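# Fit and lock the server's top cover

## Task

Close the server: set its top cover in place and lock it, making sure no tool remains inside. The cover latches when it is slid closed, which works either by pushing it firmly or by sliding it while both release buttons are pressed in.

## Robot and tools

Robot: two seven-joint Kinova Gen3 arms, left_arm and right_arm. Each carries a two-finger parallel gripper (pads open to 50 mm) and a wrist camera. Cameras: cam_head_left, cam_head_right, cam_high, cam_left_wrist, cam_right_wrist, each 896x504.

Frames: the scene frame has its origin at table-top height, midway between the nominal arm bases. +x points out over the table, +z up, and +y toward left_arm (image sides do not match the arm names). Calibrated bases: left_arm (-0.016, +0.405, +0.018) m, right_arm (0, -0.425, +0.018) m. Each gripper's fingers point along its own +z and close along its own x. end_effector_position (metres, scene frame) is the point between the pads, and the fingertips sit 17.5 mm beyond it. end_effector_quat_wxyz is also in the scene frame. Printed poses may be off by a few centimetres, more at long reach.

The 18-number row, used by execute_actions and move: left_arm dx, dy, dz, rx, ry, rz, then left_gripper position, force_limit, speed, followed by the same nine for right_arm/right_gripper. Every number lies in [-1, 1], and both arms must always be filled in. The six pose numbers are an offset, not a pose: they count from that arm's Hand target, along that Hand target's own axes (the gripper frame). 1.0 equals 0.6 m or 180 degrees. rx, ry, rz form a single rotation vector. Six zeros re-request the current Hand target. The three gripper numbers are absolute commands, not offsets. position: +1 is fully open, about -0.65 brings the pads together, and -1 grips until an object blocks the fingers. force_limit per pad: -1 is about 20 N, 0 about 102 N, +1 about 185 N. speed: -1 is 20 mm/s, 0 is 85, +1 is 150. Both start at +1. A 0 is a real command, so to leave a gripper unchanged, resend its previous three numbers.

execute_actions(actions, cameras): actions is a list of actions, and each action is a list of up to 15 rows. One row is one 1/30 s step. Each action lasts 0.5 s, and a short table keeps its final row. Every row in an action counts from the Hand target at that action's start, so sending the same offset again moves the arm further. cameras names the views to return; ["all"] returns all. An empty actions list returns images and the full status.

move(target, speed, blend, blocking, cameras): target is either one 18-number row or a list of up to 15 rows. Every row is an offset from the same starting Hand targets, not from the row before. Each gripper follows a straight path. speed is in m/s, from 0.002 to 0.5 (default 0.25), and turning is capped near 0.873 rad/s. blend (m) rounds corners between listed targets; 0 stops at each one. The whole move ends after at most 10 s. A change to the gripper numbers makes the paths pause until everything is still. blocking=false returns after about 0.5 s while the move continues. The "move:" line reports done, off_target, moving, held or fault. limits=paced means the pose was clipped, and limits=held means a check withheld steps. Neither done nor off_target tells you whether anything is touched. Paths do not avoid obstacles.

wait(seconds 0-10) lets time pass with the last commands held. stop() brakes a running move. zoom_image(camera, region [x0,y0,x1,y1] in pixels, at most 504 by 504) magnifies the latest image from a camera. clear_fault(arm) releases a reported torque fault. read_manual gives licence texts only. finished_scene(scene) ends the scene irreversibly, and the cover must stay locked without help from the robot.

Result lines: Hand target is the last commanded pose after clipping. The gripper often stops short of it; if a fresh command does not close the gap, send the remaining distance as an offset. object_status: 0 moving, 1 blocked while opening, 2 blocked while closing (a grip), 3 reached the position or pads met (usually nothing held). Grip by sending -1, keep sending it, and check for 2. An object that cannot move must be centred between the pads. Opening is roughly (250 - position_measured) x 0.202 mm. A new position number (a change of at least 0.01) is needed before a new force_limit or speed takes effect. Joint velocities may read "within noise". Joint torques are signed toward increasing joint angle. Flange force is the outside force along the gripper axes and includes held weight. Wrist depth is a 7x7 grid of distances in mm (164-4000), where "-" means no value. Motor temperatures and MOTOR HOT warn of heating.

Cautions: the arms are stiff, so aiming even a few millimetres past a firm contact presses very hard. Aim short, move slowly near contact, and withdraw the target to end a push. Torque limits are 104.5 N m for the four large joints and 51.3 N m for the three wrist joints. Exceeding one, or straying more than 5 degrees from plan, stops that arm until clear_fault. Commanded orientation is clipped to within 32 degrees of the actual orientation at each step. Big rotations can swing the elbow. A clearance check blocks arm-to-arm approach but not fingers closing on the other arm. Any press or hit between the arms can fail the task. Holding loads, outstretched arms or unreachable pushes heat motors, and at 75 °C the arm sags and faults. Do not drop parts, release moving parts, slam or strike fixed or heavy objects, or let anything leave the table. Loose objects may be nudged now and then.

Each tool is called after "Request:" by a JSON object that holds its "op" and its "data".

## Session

Request:
{"op": "execute_actions", "data": {"actions": []}}

Scene clock: 0.00 s.
left_arm: end_effector_position=(+0.2183, -0.0737, +0.2840) position_measured=3 object_status=3 end_effector_quat_wxyz=(+0.328, +0.262, +0.792, -0.442) | right_arm: end_effector_position=(+0.3317, -0.3458, +0.3049) position_measured=3 object_status=3 end_effector_quat_wxyz=(+0.027, +0.672, +0.740, +0.018)
Joint positions: left_arm=[0.783 0.285 0.043 2.482 2.627 0.825 0.798] | right_arm=[-0.295 0.044 0.008 1.81 0.032 1.23 1.322]
Joint velocities: within noise
Joint torques (N m): no reading
Motor temperatures (°C): left_arm=[36 39 34 41 39 44 42] | right_arm=[38 39 36 32 48 43 42]
Flange force (N): no reading
Wrist depth (mm): cam_left_wrist=[3546 3643 3527 2717 3349 809 456 / 366 3811 2947 2326 936 741 499 / 359 2360 2521 2360 862 680 556 / 372 391 2474 984 777 634 516 / - - 1120 870 705 588 489 / 3947 - 1015 795 649 542 449 / 2125 1208 902 724 596 507 411] | cam_right_wrist=[462 463 461 463 461 447 448 / 464 465 464 465 465 449 450 / 467 465 466 468 466 452 452 / 468 467 467 469 468 453 454 / 470 471 471 472 471 455 454 / 474 473 472 472 473 473 472 / 476 475 476 474 474 475 475]
Hand target: left_arm +0.2183, -0.0737, +0.2840; +0.328, +0.262, +0.792, -0.442 | right_arm +0.3317, -0.3458, +0.3049; +0.027, +0.672, +0.740, +0.018
Tool commands: left_gripper/position=+1.0 left_gripper/force_limit=+1.0 left_gripper/speed=+1.0 right_gripper/position=+1.0 right_gripper/force_limit=+1.0 right_gripper/speed=+1.0

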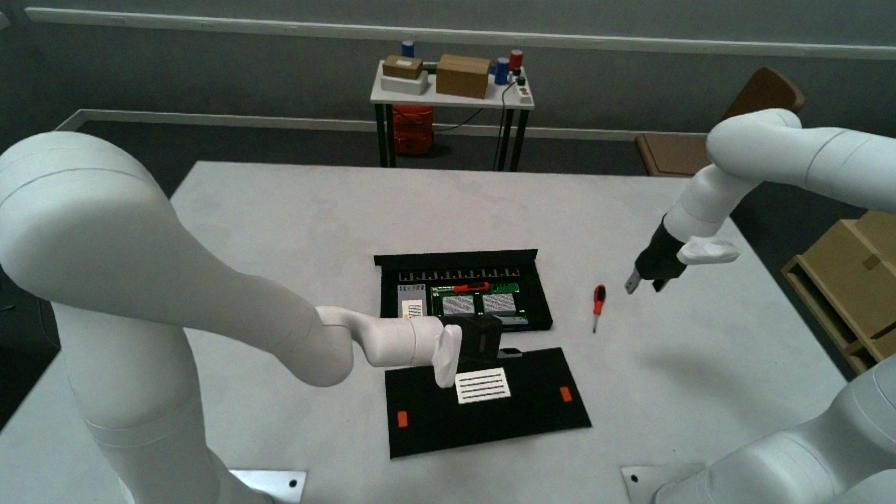

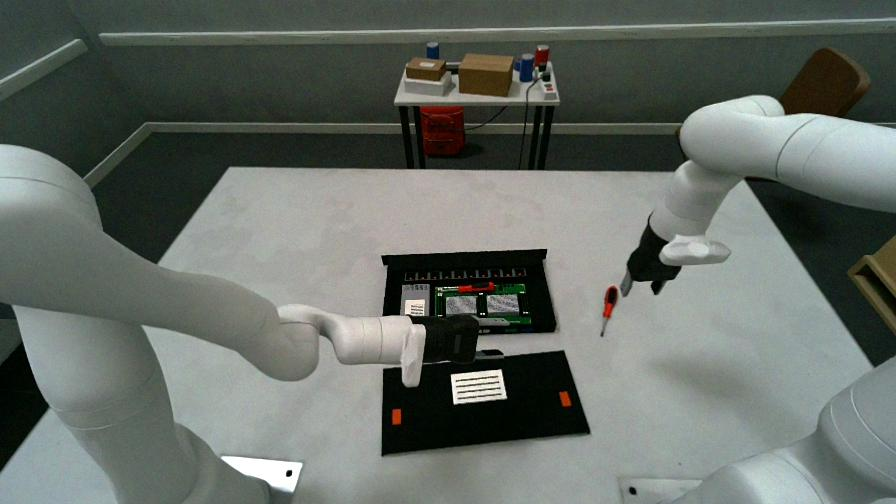

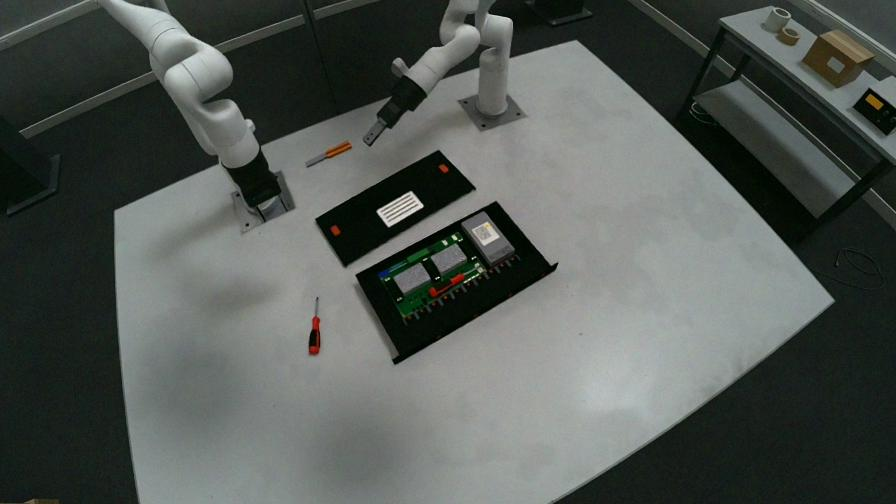

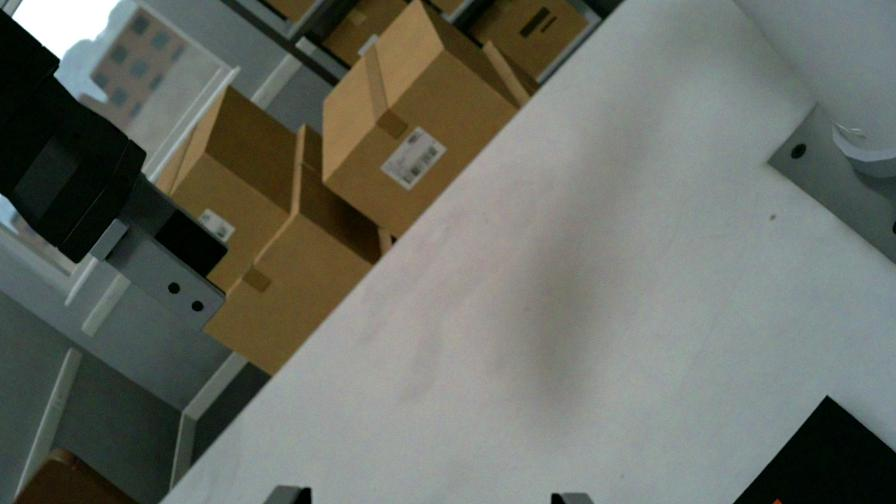

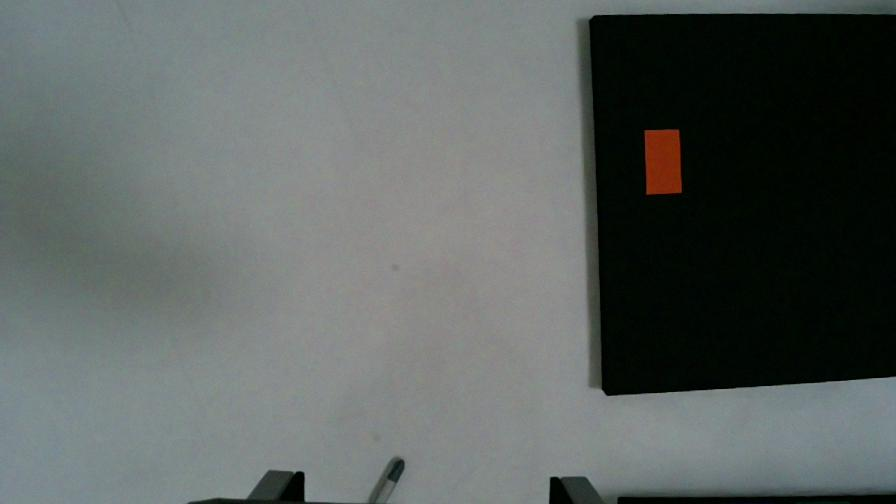

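Request:
{"op": "zoom_image", "data": {"camera": "cam_high", "region": [350, 195, 560, 365]}}

Request:
{"op": "zoom_image", "data": {"camera": "cam_high", "region": [370, 230, 470, 330]}}

Request:
{"op": "zoom_image", "data": {"camera": "cam_high", "region": [450, 200, 560, 300]}}

Request:
{"op": "zoom_image", "data": {"camera": "cam_head_left", "region": [360, 235, 610, 465]}}

Request:
{"op": "zoom_image", "data": {"camera": "cam_head_right", "region": [370, 240, 610, 460]}}

Scaled by 2.400 from the camera's 896x504 image, which has a finer 1280x720 frame.

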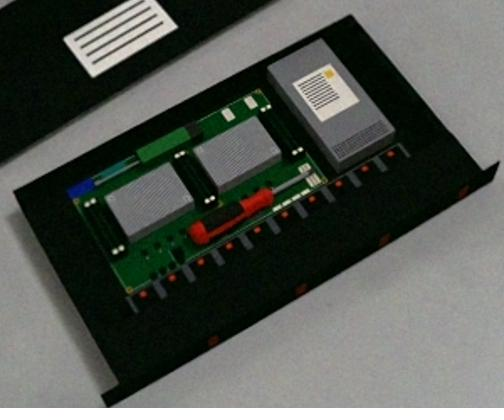

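Scaled by 5.040 from the camera's 896x504 image, which has a finer 1280x720 frame.

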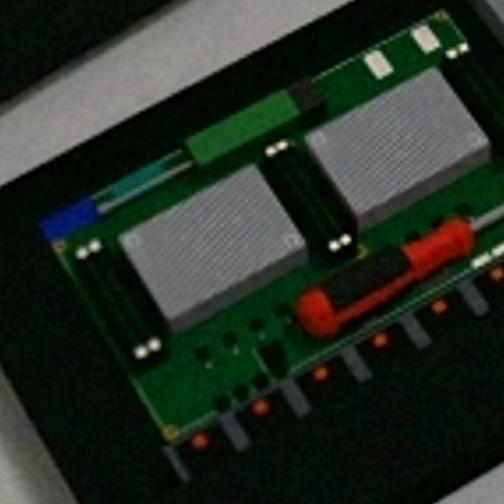

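Scaled by 4.582 from the camera's 896x504 image, which has a finer 1280x720 frame.

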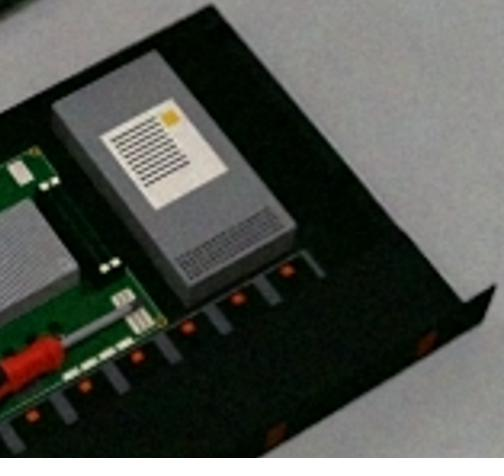

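Scaled by 2.016 from the camera's 896x504 image, which has a finer 1280x720 frame.

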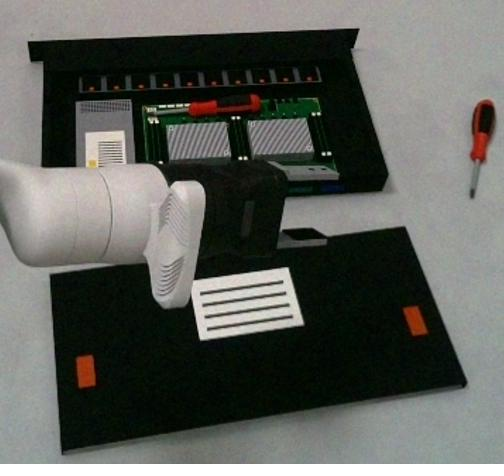

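Scaled by 2.100 from the camera's 896x504 image, which has a finer 1280x720 frame.

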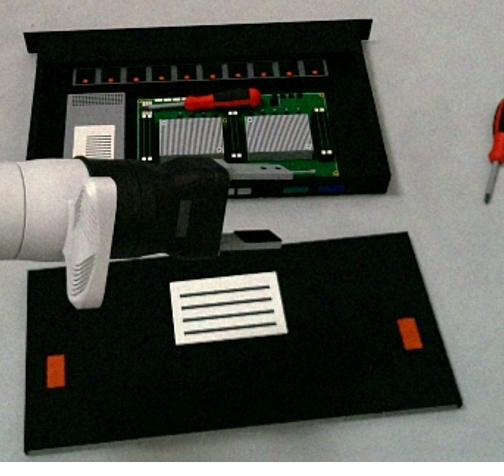

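Request:
{"op": "move", "data": {"target": [-0.2115, 0.6672, -0.1353, -0.3025, 0.2245, -0.1793, 1, 0, 0, 0.3678, 0.4730, 0.1992, 0.02024, 0.00404, 0.03062, 1, 0, 0], "speed": 0.35, "cameras": ["all"]}}

Scene clock: 6.93 s.
left_arm: end_effector_position=(+0.5595, +0.1701, +0.1999) position_measured=3 object_status=3 end_effector_quat_wxyz=(+0.001, +0.000, +1.000, +0.000) | right_arm: end_effector_position=(+0.5999, -0.0998, +0.1999) position_measured=3 object_status=3 end_effector_quat_wxyz=(+0.000, +0.707, +0.707, +0.000)
Joint positions: left_arm=[0.511 0.864 -0.467 0.903 0.353 1.439 3.305] | right_arm=[-0.483 1.069 -0.009 0.42 0.008 1.653 1.037]
Joint torques (N m): left_arm=[0.53 -24.86 -2.97 -9.12 0.12 -0.32 -0.29] | right_arm=[0.33 -29.34 -0.06 -11.52 0.32 0.38 -0.25]
Flange force (N): left_arm=[-0.3 0.1 -1.4] | right_arm=no reading
Wrist depth (mm): cam_left_wrist=[365 367 321 338 361 341 362 / 366 367 320 337 360 343 361 / 364 366 320 337 363 360 360 / 365 365 320 336 337 338 339 / 363 364 318 334 336 337 336 / 362 363 318 335 335 362 337 / 362 363 317 360 362 361 362] | cam_right_wrist=[363 360 339 338 341 340 342 / 362 360 337 337 340 339 344 / 363 360 355 357 358 360 360 / 362 359 357 357 340 359 360 / 362 359 334 334 336 337 337 / 362 333 319 319 319 320 321 / 361 317 317 318 319 320 320]
Hand target: left_arm +0.5595, +0.1701, +0.1999; +0.001, +0.000, +1.000, +0.000 | right_arm +0.5999, -0.0998, +0.1999; +0.000, +0.707, +0.707, +0.000
Off the commanded pose: left_arm 0.000 m, 0 deg | right_arm 0.000 m, 0 deg.
move: done; limits=paced

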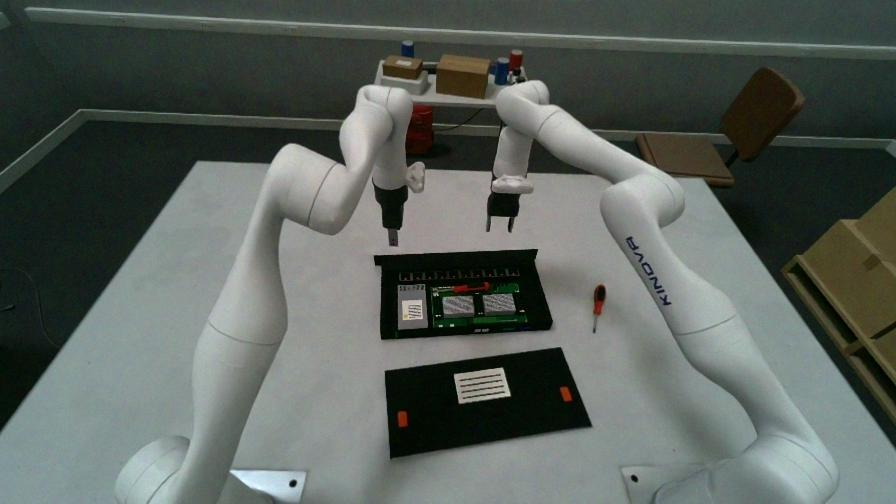

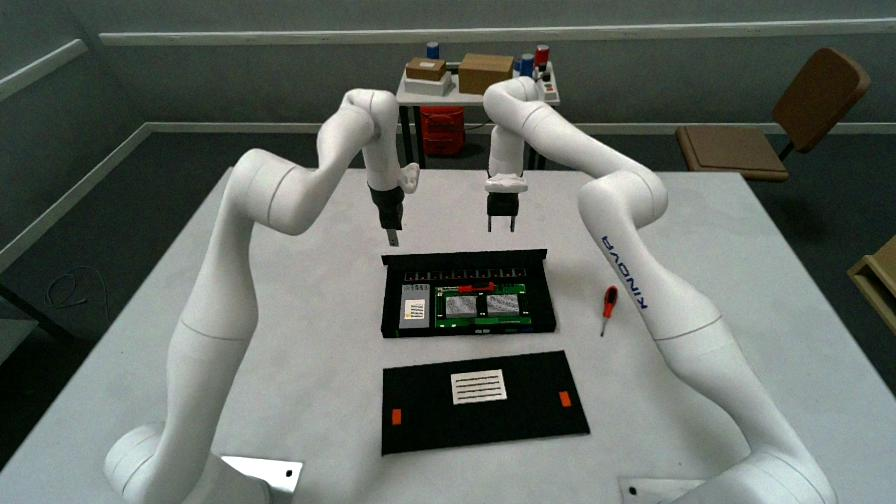

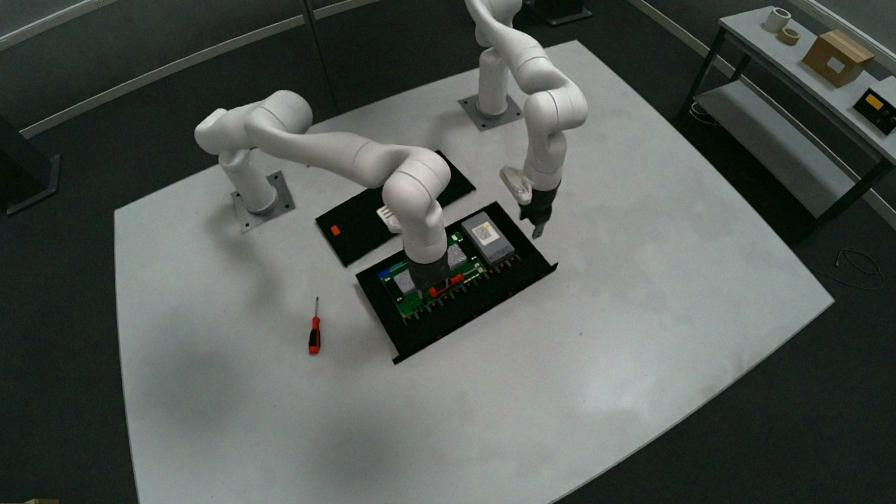

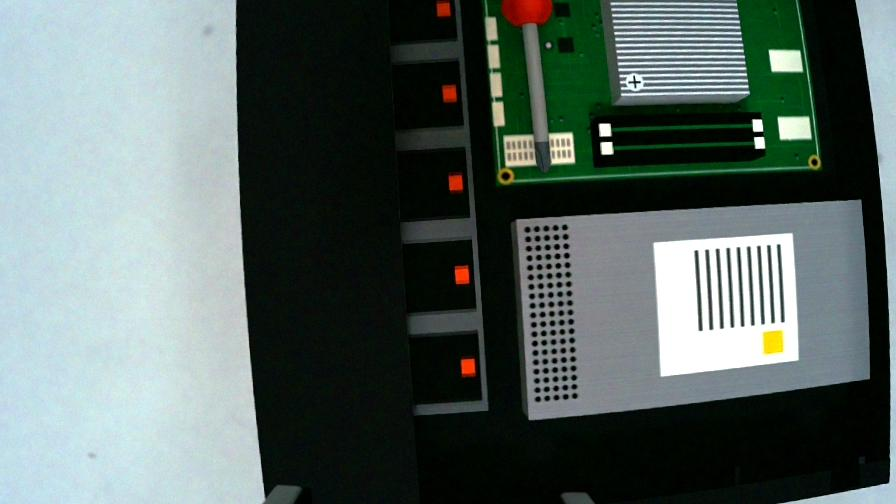

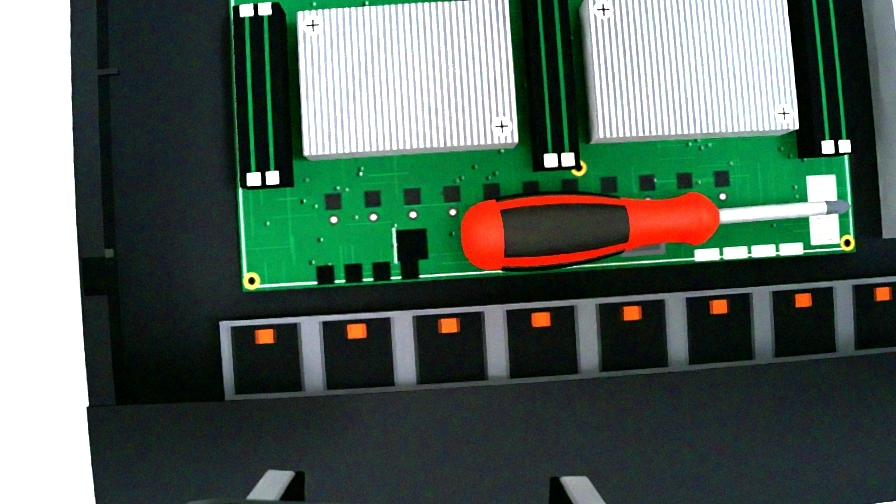

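Request:
{"op": "zoom_image", "data": {"camera": "cam_head_left", "region": [370, 245, 560, 345]}}

Request:
{"op": "zoom_image", "data": {"camera": "cam_head_right", "region": [370, 245, 560, 345]}}

Scaled by 2.653 from the camera's 896x504 image, which has a finer 1280x720 frame.

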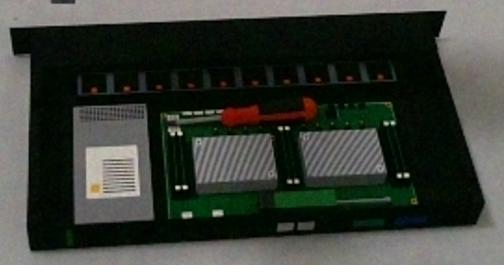

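Scaled by 2.653 from the camera's 896x504 image, which has a finer 1280x720 frame.

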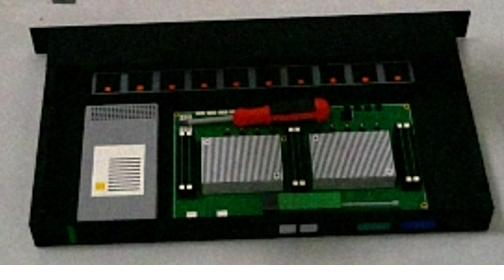

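Request:
{"op": "move", "data": {"target": [0.0552, -0.2947, 0.1915, 0, 0, -0.0278, 0.538, 0, 0, -0.15, -0.26667, 0, 0, 0, 0.5, 1, 0, 0], "speed": 0.4, "cameras": ["cam_left_wrist", "cam_right_wrist"]}}

Scene clock: 11.60 s.
left_arm: end_effector_position=(+0.5264, -0.0068, +0.0851) position_measured=72 object_status=3 end_effector_quat_wxyz=(+0.001, -0.043, +0.999, +0.000) | right_arm: end_effector_position=(+0.4400, -0.1899, +0.1999) position_measured=3 object_status=3 end_effector_quat_wxyz=(+0.000, +1.000, +0.000, +0.000)
Joint positions: left_arm=[0.727 1.126 -0.448 0.705 0.411 1.368 3.682] | right_arm=[-0.67 0.547 0.286 1.485 -0.162 1.134 -0.402]
Joint torques (N m): left_arm=[0.57 -27.72 -2.74 -8.82 0.12 -0.27 -0.27] | right_arm=[0.39 -20.47 1.33 -10.47 0.32 0.27 -0.19]
Flange force (N): left_arm=[0.3 0.6 -1.5] | right_arm=[-4.4 2.1 5.8]
Wrist depth (mm): cam_left_wrist=[204 205 222 244 225 225 246 / 204 205 221 243 224 225 245 / 204 204 221 243 224 224 245 / 203 204 220 216 223 223 227 / 203 203 220 216 225 225 226 / 202 203 219 225 224 223 226 / 202 202 219 227 222 222 242] | cam_right_wrist=[349 364 362 339 341 340 322 / 347 365 363 340 350 338 322 / 349 364 366 347 339 359 338 / 349 365 365 347 338 359 338 / 348 364 365 358 340 359 337 / 348 364 365 361 362 363 363 / 348 348 364 362 362 363 322]
Hand target: left_arm +0.5264, -0.0068, +0.0851; +0.001, -0.043, +0.999, +0.000 | right_arm +0.4400, -0.1899, +0.1999; +0.000, +1.000, +0.000, +0.000
Off the commanded pose: left_arm 0.000 m, 0 deg | right_arm 0.000 m, 0 deg.
move: done
Images, in order (width x height): cam_left_wrist 896x504, cam_right_wrist 896x504.

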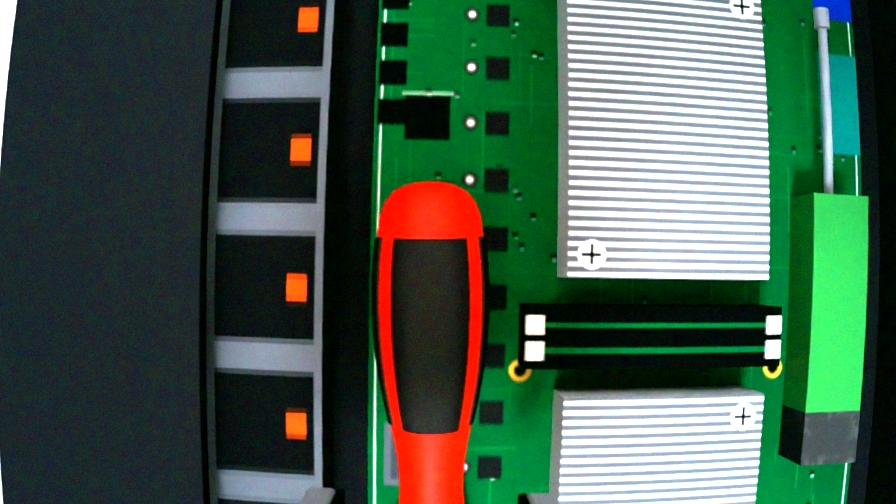

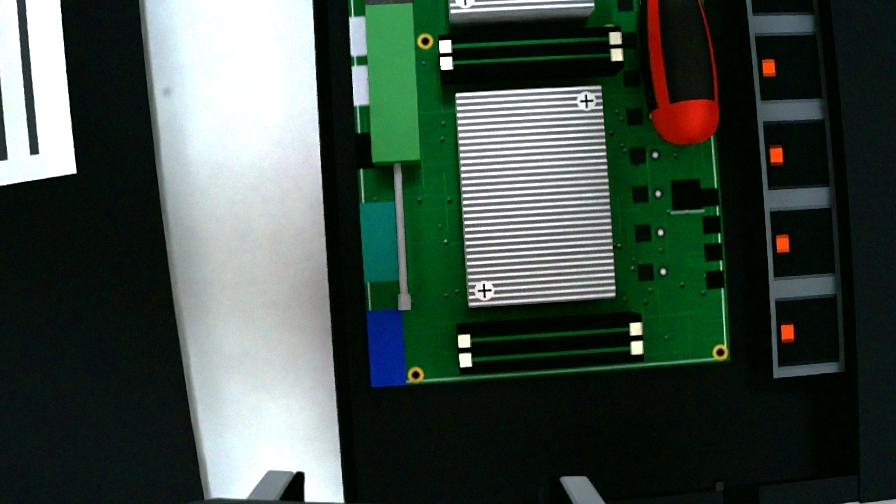

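Request:
{"op": "move", "data": {"target": [[0.00167, 0, 0.08933, 0, 0, 0, 0.36, -0.75, 0, 0, 0, 0, 0, 0, 0, 1, 0, 0], [0.00167, 0, 0.08933, 0, 0, 0, -1, -0.75, -0.3, 0, 0, 0, 0, 0, 0, 1, 0, 0], [0.00167, 0, -0.0832, 0, 0, 0, -1, -0.75, -0.3, 0, 0, 0, 0, 0, 0, 1, 0, 0]], "speed": [0.1, 0.1, 0.15], "cameras": ["cam_left_wrist"]}}

Scene clock: 21.80 s.
left_arm: end_effector_position=(+0.5254, -0.0069, +0.1350) position_measured=162 object_status=2 end_effector_quat_wxyz=(+0.001, -0.043, +0.999, +0.000) | right_arm: end_effector_position=(+0.4400, -0.1899, +0.1999) position_measured=3 object_status=3 end_effector_quat_wxyz=(+0.000, +1.000, +0.000, +0.000)
Joint positions: left_arm=[0.717 1.085 -0.452 0.628 0.399 1.479 3.702] | right_arm=[-0.67 0.547 0.286 1.485 -0.162 1.133 -0.402]
Joint torques (N m): left_arm=[0.53 -28 -2.49 -8.88 0.11 -0.35 -0.32] | right_arm=[0.25 -20.37 1.21 -10.55 0.32 0.29 -0.23]
Flange force (N): left_arm=[-1.9 -1.6 -1.7] | right_arm=[-4.6 2.6 5.9]
Wrist depth (mm): cam_left_wrist=[254 255 271 294 278 295 296 / 299 254 271 294 274 286 293 / 299 254 271 293 274 284 295 / 298 254 269 - 274 276 290 / 253 252 270 - 275 276 276 / 252 252 269 - 272 275 288 / 251 252 268 168 272 277 292] | cam_right_wrist=[349 365 362 341 341 359 230 / 348 365 361 340 350 360 322 / 349 365 366 347 338 359 337 / 349 365 366 348 338 359 337 / 349 365 365 358 340 359 337 / 348 364 365 362 362 364 364 / 347 350 365 361 363 363 323]
Hand target: left_arm +0.5254, -0.0069, +0.1350; +0.001, -0.043, +0.999, +0.000 | right_arm +0.4400, -0.1899, +0.1999; +0.000, +1.000, +0.000, +0.000
Off the commanded pose: left_arm 0.000 m, 0 deg | right_arm 0.000 m, 0 deg.
move: done
Images, in order (width x height): cam_left_wrist 896x504.

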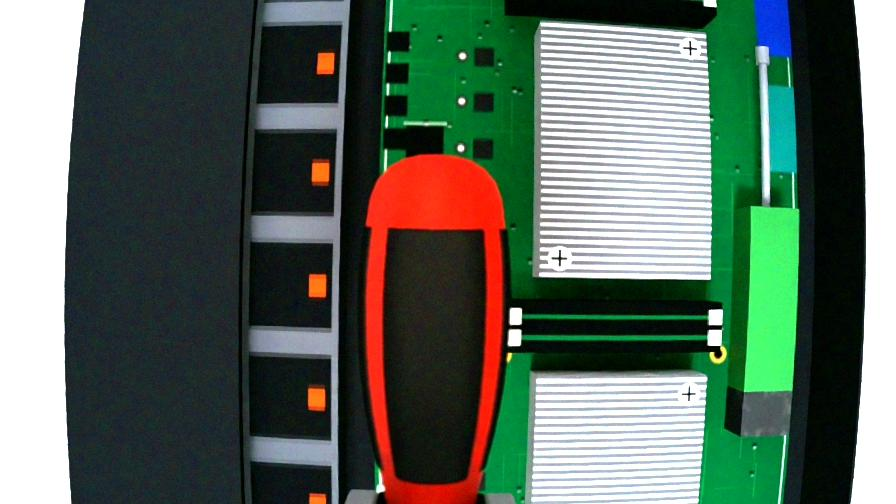

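Request:
{"op": "move", "data": {"target": [0.1130, 0.7241, 0.0583, 0, 0, 0, -1, -0.75, -0.3, -0.02417, -0.26833, 0.18333, 0, 0, -0.01, 0.142, -0.75, 0], "speed": 0.35, "cameras": ["cam_left_wrist", "cam_right_wrist"]}}

Scene clock: 24.43 s.
left_arm: end_effector_position=(+0.4201, +0.4200, +0.0996) position_measured=162 object_status=2 end_effector_quat_wxyz=(+0.001, -0.043, +0.999, +0.000) | right_arm: end_effector_position=(+0.4254, -0.0290, +0.0898) position_measured=131 object_status=3 end_effector_quat_wxyz=(+0.000, +1.000, +0.016, +0.000)
Joint positions: left_arm=[0.257 0.608 -0.539 1.825 0.413 0.822 2.757] | right_arm=[-0.864 0.849 0.234 1.288 -0.204 1.029 -0.618]
Joint torques (N m): left_arm=[0.13 -17.36 -3.27 -6.63 0.09 -0.24 -0.35] | right_arm=[0.33 -24.97 1.56 -10.04 0.34 0.28 -0.22]
Flange force (N): left_arm=[0.1 -0.6 -0.9] | right_arm=[-5.6 4.5 4.6]
Wrist depth (mm): cam_left_wrist=[266 267 267 268 268 268 270 / 267 266 267 268 269 269 269 / 265 266 266 173 267 268 269 / 265 265 265 - 267 268 268 / 265 266 265 - 267 267 267 / 263 264 264 171 266 266 267 / 263 264 264 167 265 266 266] | cam_right_wrist=[254 255 227 225 236 242 227 / 254 254 251 251 252 248 253 / 254 254 247 246 230 231 249 / 254 254 247 247 228 248 249 / 254 255 246 247 227 248 249 / 254 254 250 247 227 248 249 / 253 254 251 229 227 228 248]
Hand target: left_arm +0.4201, +0.4200, +0.0996; +0.001, -0.043, +0.999, +0.000 | right_arm +0.4254, -0.0290, +0.0898; +0.000, +1.000, +0.016, +0.000
Off the commanded pose: left_arm 0.000 m, 0 deg | right_arm 0.000 m, 0 deg.
move: done
Images, in order (width x height): cam_left_wrist 896x504, cam_right_wrist 896x504.

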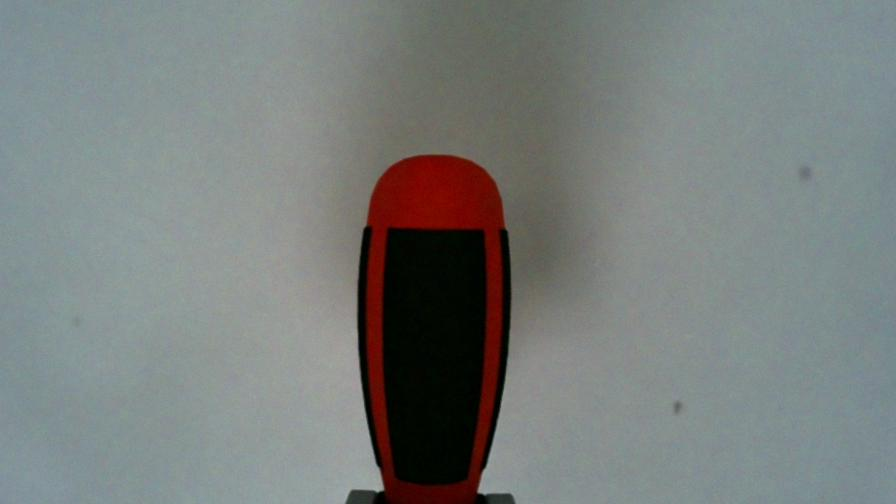

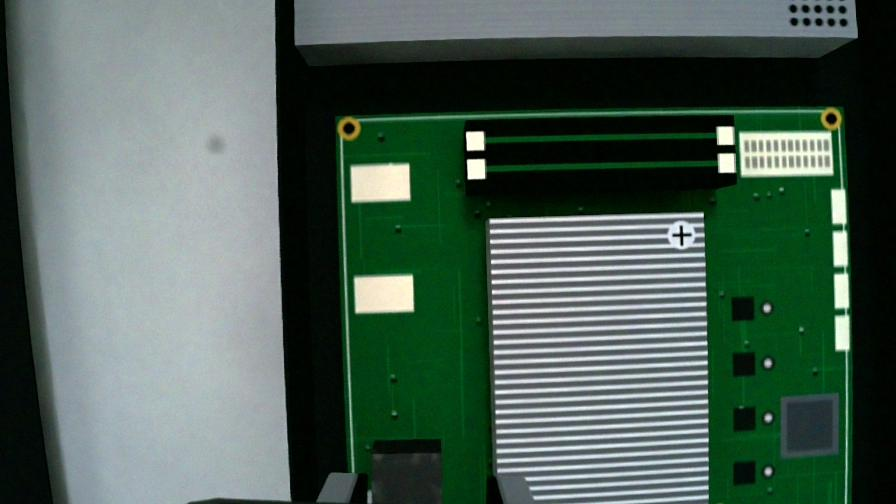

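Request:
{"op": "move", "data": {"target": [0, 0, 0.1235, 0, 0, 0, -1, -0.75, -0.3, -0.0095, -0.00583, 0.063, 0, 0, 0, 0.096, -0.75, 0], "speed": 0.1, "cameras": ["cam_left_wrist", "cam_right_wrist"]}}

Scene clock: 29.37 s.
left_arm: end_effector_position=(+0.4202, +0.4200, +0.0255) position_measured=162 object_status=2 end_effector_quat_wxyz=(+0.001, -0.043, +0.999, +0.000) | right_arm: end_effector_position=(+0.4195, -0.0257, +0.0521) position_measured=138 object_status=3 end_effector_quat_wxyz=(+0.000, +1.000, +0.016, +0.000)
Joint positions: left_arm=[0.196 0.743 -0.452 1.88 0.522 0.637 2.666] | right_arm=[-0.871 0.896 0.223 1.326 -0.214 0.943 -0.62]
Joint torques (N m): left_arm=[0.3 -18.44 -3.06 -5.1 0.08 -0.27 -0.31] | right_arm=[0.31 -25.06 1.54 -9.6 0.32 0.31 -0.23]
Flange force (N): left_arm=[0.1 0.0 -0.7] | right_arm=[-5.9 4.9 4.1]
Wrist depth (mm): cam_left_wrist=[193 193 193 194 194 194 195 / 192 193 193 193 193 194 195 / 191 192 193 173 193 193 194 / 191 192 192 167 193 193 194 / 191 191 192 - 193 193 193 / 190 191 191 171 192 192 193 / 190 190 191 168 192 192 192] | cam_right_wrist=[216 217 208 194 214 203 215 / 216 217 213 213 214 192 211 / 216 216 209 209 192 192 211 / 216 216 209 209 190 190 211 / 216 217 209 209 190 190 210 / 216 216 209 209 190 190 210 / 216 216 209 209 189 190 211]
Hand target: left_arm +0.4202, +0.4199, +0.0254; +0.001, -0.043, +0.999, +0.000 | right_arm +0.4195, -0.0257, +0.0520; +0.000, +1.000, +0.016, +0.000
Off the commanded pose: left_arm 0.000 m, 0 deg | right_arm 0.000 m, 0 deg.
move: done
Images, in order (width x height): cam_left_wrist 896x504, cam_right_wrist 896x504.

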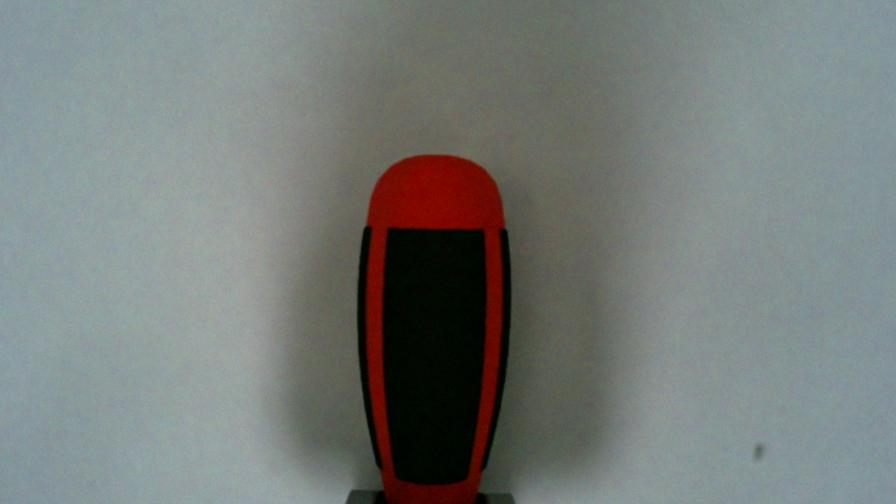

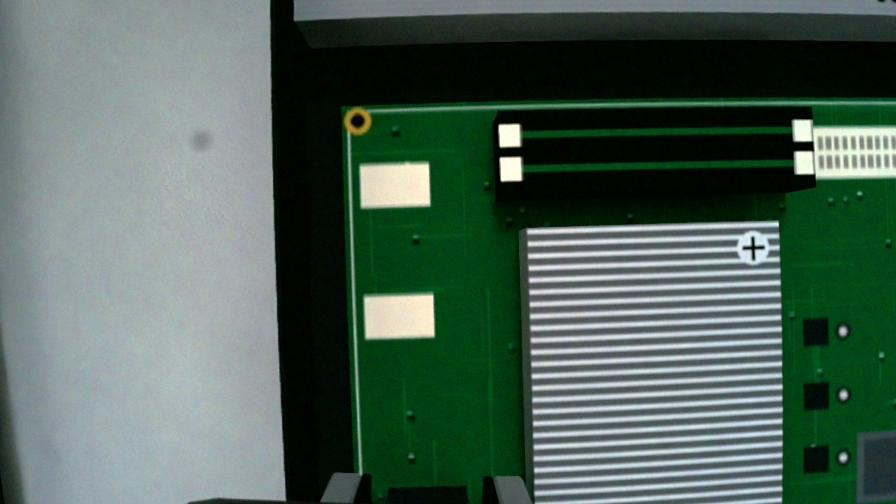

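Request:
{"op": "move", "data": {"target": [[0, 0, 0, 0, 0, 0, 0.36, -0.75, 0, 0, 0, 0.035, 0, 0, 0, 0.096, -0.75, 0], [0, 0, -0.15, 0, 0, 0, 0.36, -0.75, 0, 0, 0, 0.035, 0, 0, 0, -1, -0.75, -0.3], [0.3954, -0.3082, -0.2077, 0, 0, -0.0161, 1, 0, 0, 0, 0, -0.13, 0, 0, 0, -1, -0.75, -0.3]], "speed": [0.06, 0.2, 0.25], "cameras": ["cam_left_wrist", "cam_right_wrist", "cam_high"]}}

Scene clock: 36.20 s.
left_arm: end_effector_position=(+0.1998, +0.2152, +0.1500) position_measured=3 object_status=3 end_effector_quat_wxyz=(+0.001, -0.069, +0.998, +0.000) | right_arm: end_effector_position=(+0.4196, -0.0256, +0.1300) position_measured=166 object_status=2 end_effector_quat_wxyz=(+0.000, +1.000, +0.016, +0.000)
Joint positions: left_arm=[1.092 0.219 -0.552 2.217 0.169 0.743 3.722] | right_arm=[-0.879 0.796 0.245 1.253 -0.194 1.115 -0.637]
Joint torques (N m): left_arm=[0.45 -9.65 -1.45 -6.56 0.07 -0.3 -0.28] | right_arm=[0.27 -24.81 1.58 -10.51 0.32 0.31 -0.19]
Flange force (N): left_arm=[0.6 -0.1 -1.9] | right_arm=[-5.3 4.5 5.5]
Wrist depth (mm): cam_left_wrist=[318 318 304 305 305 306 322 / 317 317 304 303 304 305 321 / 316 316 303 303 304 304 321 / 316 316 302 303 303 304 320 / 315 315 316 317 318 318 318 / 314 314 316 316 316 317 317 / 314 314 315 316 316 317 317] | cam_right_wrist=[279 294 295 265 266 267 268 / 279 294 295 292 292 292 273 / 278 294 295 287 270 288 288 / 279 294 294 287 267 288 289 / 278 294 294 287 268 288 288 / 278 294 294 288 267 288 289 / 278 294 294 287 268 288 288]
Hand target: left_arm +0.1998, +0.2152, +0.1500; +0.001, -0.069, +0.998, +0.000 | right_arm +0.4196, -0.0256, +0.1300; +0.000, +1.000, +0.016, +0.000
Off the commanded pose: left_arm 0.000 m, 0 deg | right_arm 0.000 m, 0 deg.
move: done
Images, in order (width x height): cam_high 896x504, cam_left_wrist 896x504, cam_right_wrist 896x504.

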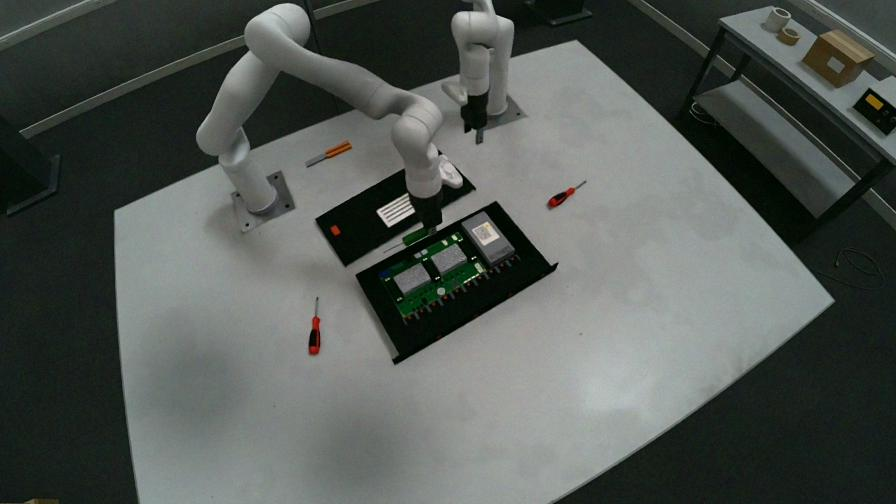

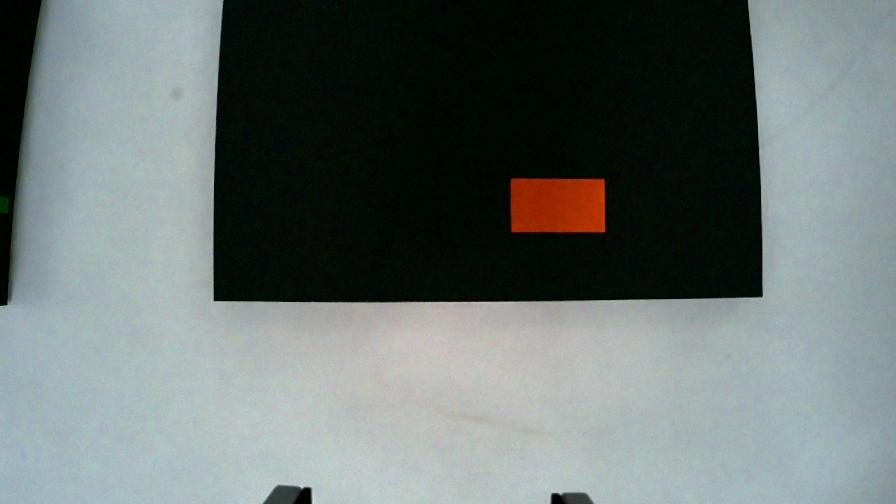

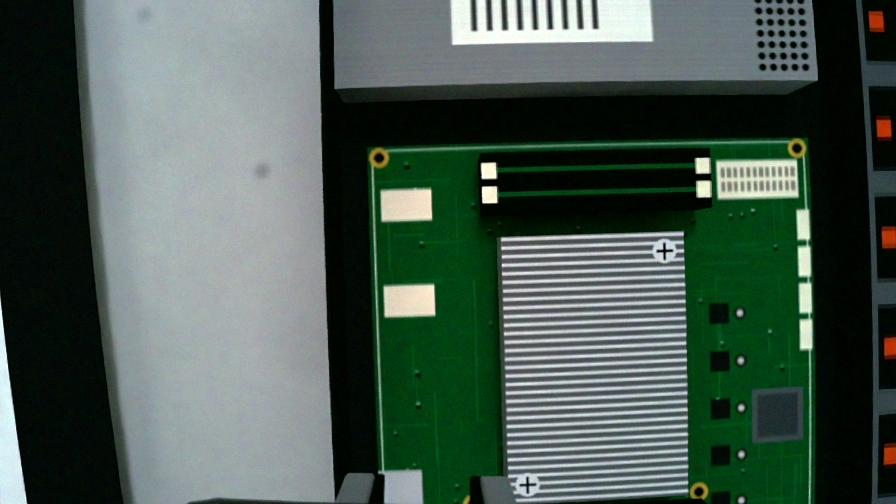

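Request:
{"op": "move", "data": {"target": [-0.5024, -0.0196, 0, 0, 0, 0.02556, 1, 0, 0, 0.1225, 0.3697, -0.0333, 0, 0, -0.0083, -1, -0.75, -0.3], "speed": 0.3, "cameras": ["cam_left_wrist", "cam_right_wrist", "cam_head_left"]}}

Scene clock: 39.90 s.
left_arm: end_effector_position=(+0.5000, +0.2449, +0.1503) position_measured=3 object_status=3 end_effector_quat_wxyz=(+0.001, -0.029, +1.000, +0.000) | right_arm: end_effector_position=(+0.5002, -0.2449, +0.1501) position_measured=166 object_status=2 end_effector_quat_wxyz=(+0.000, +1.000, +0.029, +0.000)
Joint positions: left_arm=[0.515 0.72 -0.5 1.38 0.358 1.13 3.185] | right_arm=[-0.49 0.67 0.253 1.433 -0.178 1.061 -0.193]
Joint torques (N m): left_arm=[0.47 -21.25 -3.48 -8.09 0.1 -0.16 -0.3] | right_arm=[0.36 -22.5 1.42 -10.29 0.32 0.29 -0.19]
Flange force (N): left_arm=[-0.6 -0.1 -1.3] | right_arm=[-5.8 1.5 5.7]
Wrist depth (mm): cam_left_wrist=[271 271 288 289 289 291 290 / 316 271 288 288 289 289 320 / 315 270 312 288 289 289 319 / 315 269 313 312 313 314 314 / 314 269 312 313 272 313 318 / 314 315 315 316 315 318 317 / 313 314 314 315 316 316 317] | cam_right_wrist=[314 307 288 288 309 288 272 / 314 306 288 288 308 288 272 / 314 306 289 290 309 287 271 / 314 311 312 312 312 312 272 / 314 311 311 312 313 313 271 / 313 314 271 315 316 317 271 / 313 314 315 316 315 317 318]
Hand target: left_arm +0.5000, +0.2449, +0.1503; +0.001, -0.029, +1.000, +0.000 | right_arm +0.5002, -0.2449, +0.1501; +0.000, +1.000, +0.029, +0.000
Off the commanded pose: left_arm 0.000 m, 0 deg | right_arm 0.000 m, 0 deg.
move: done
Images, in order (width x height): cam_head_left 896x504, cam_left_wrist 896x504, cam_right_wrist 896x504.

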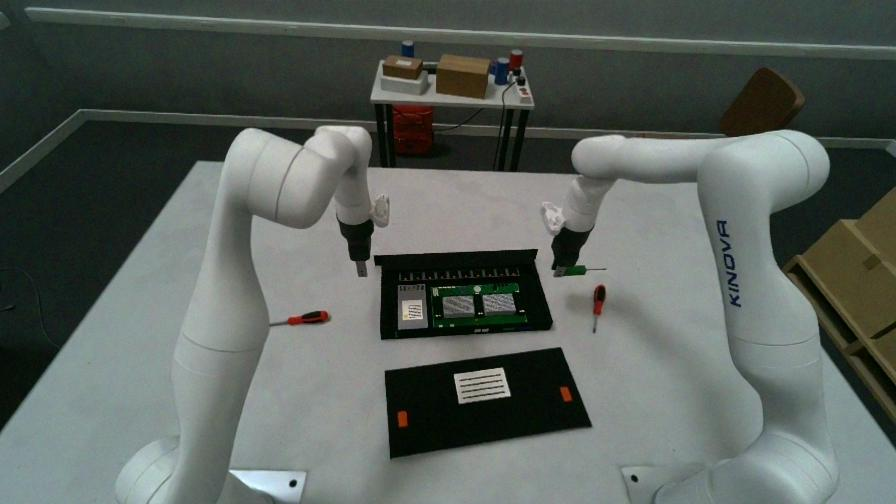

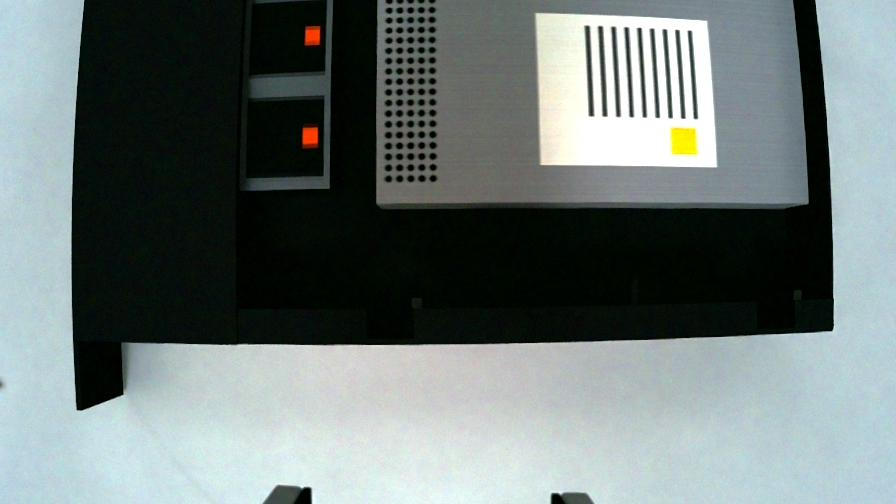

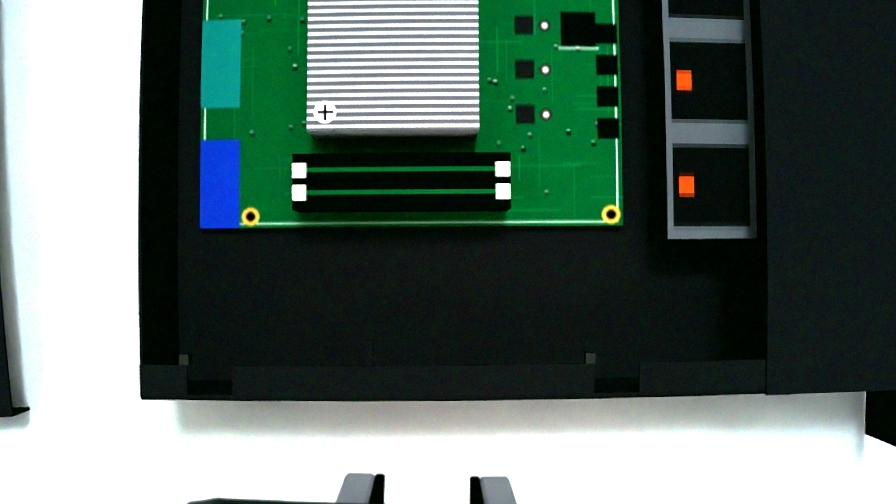

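Request:
{"op": "zoom_image", "data": {"camera": "cam_left_wrist", "region": [60, 270, 310, 420]}}

Request:
{"op": "zoom_image", "data": {"camera": "cam_left_wrist", "region": [640, 200, 890, 350]}}

Request:
{"op": "zoom_image", "data": {"camera": "cam_right_wrist", "region": [120, 280, 370, 430]}}

Request:
{"op": "zoom_image", "data": {"camera": "cam_right_wrist", "region": [560, 300, 896, 470]}}

Scaled by 2.016 from the camera's 896x504 image, which has a finer 1280x720 frame.

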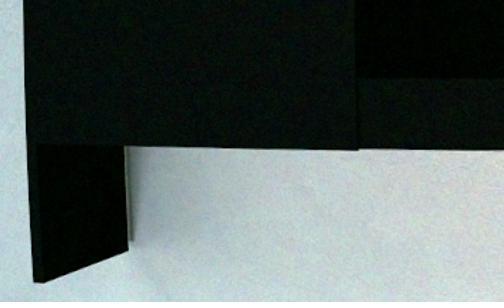

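Scaled by 2.016 from the camera's 896x504 image, which has a finer 1280x720 frame.

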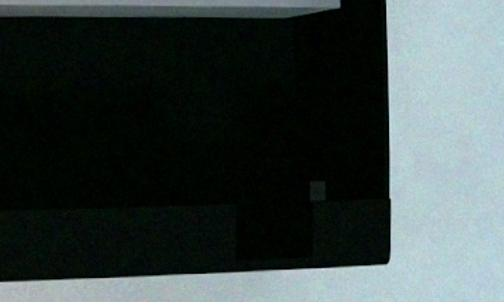

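Scaled by 2.016 from the camera's 896x504 image, which has a finer 1280x720 frame.

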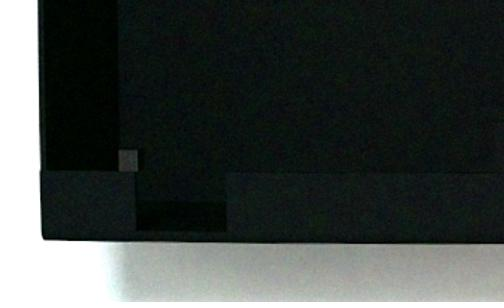

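Scaled by 1.500 from the camera's 896x504 image, which has a finer 1280x720 frame.

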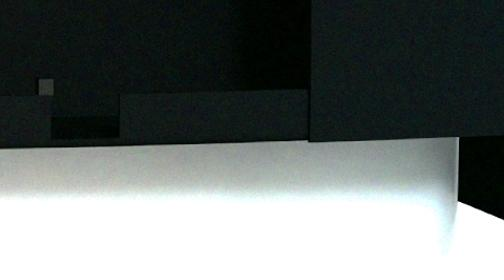

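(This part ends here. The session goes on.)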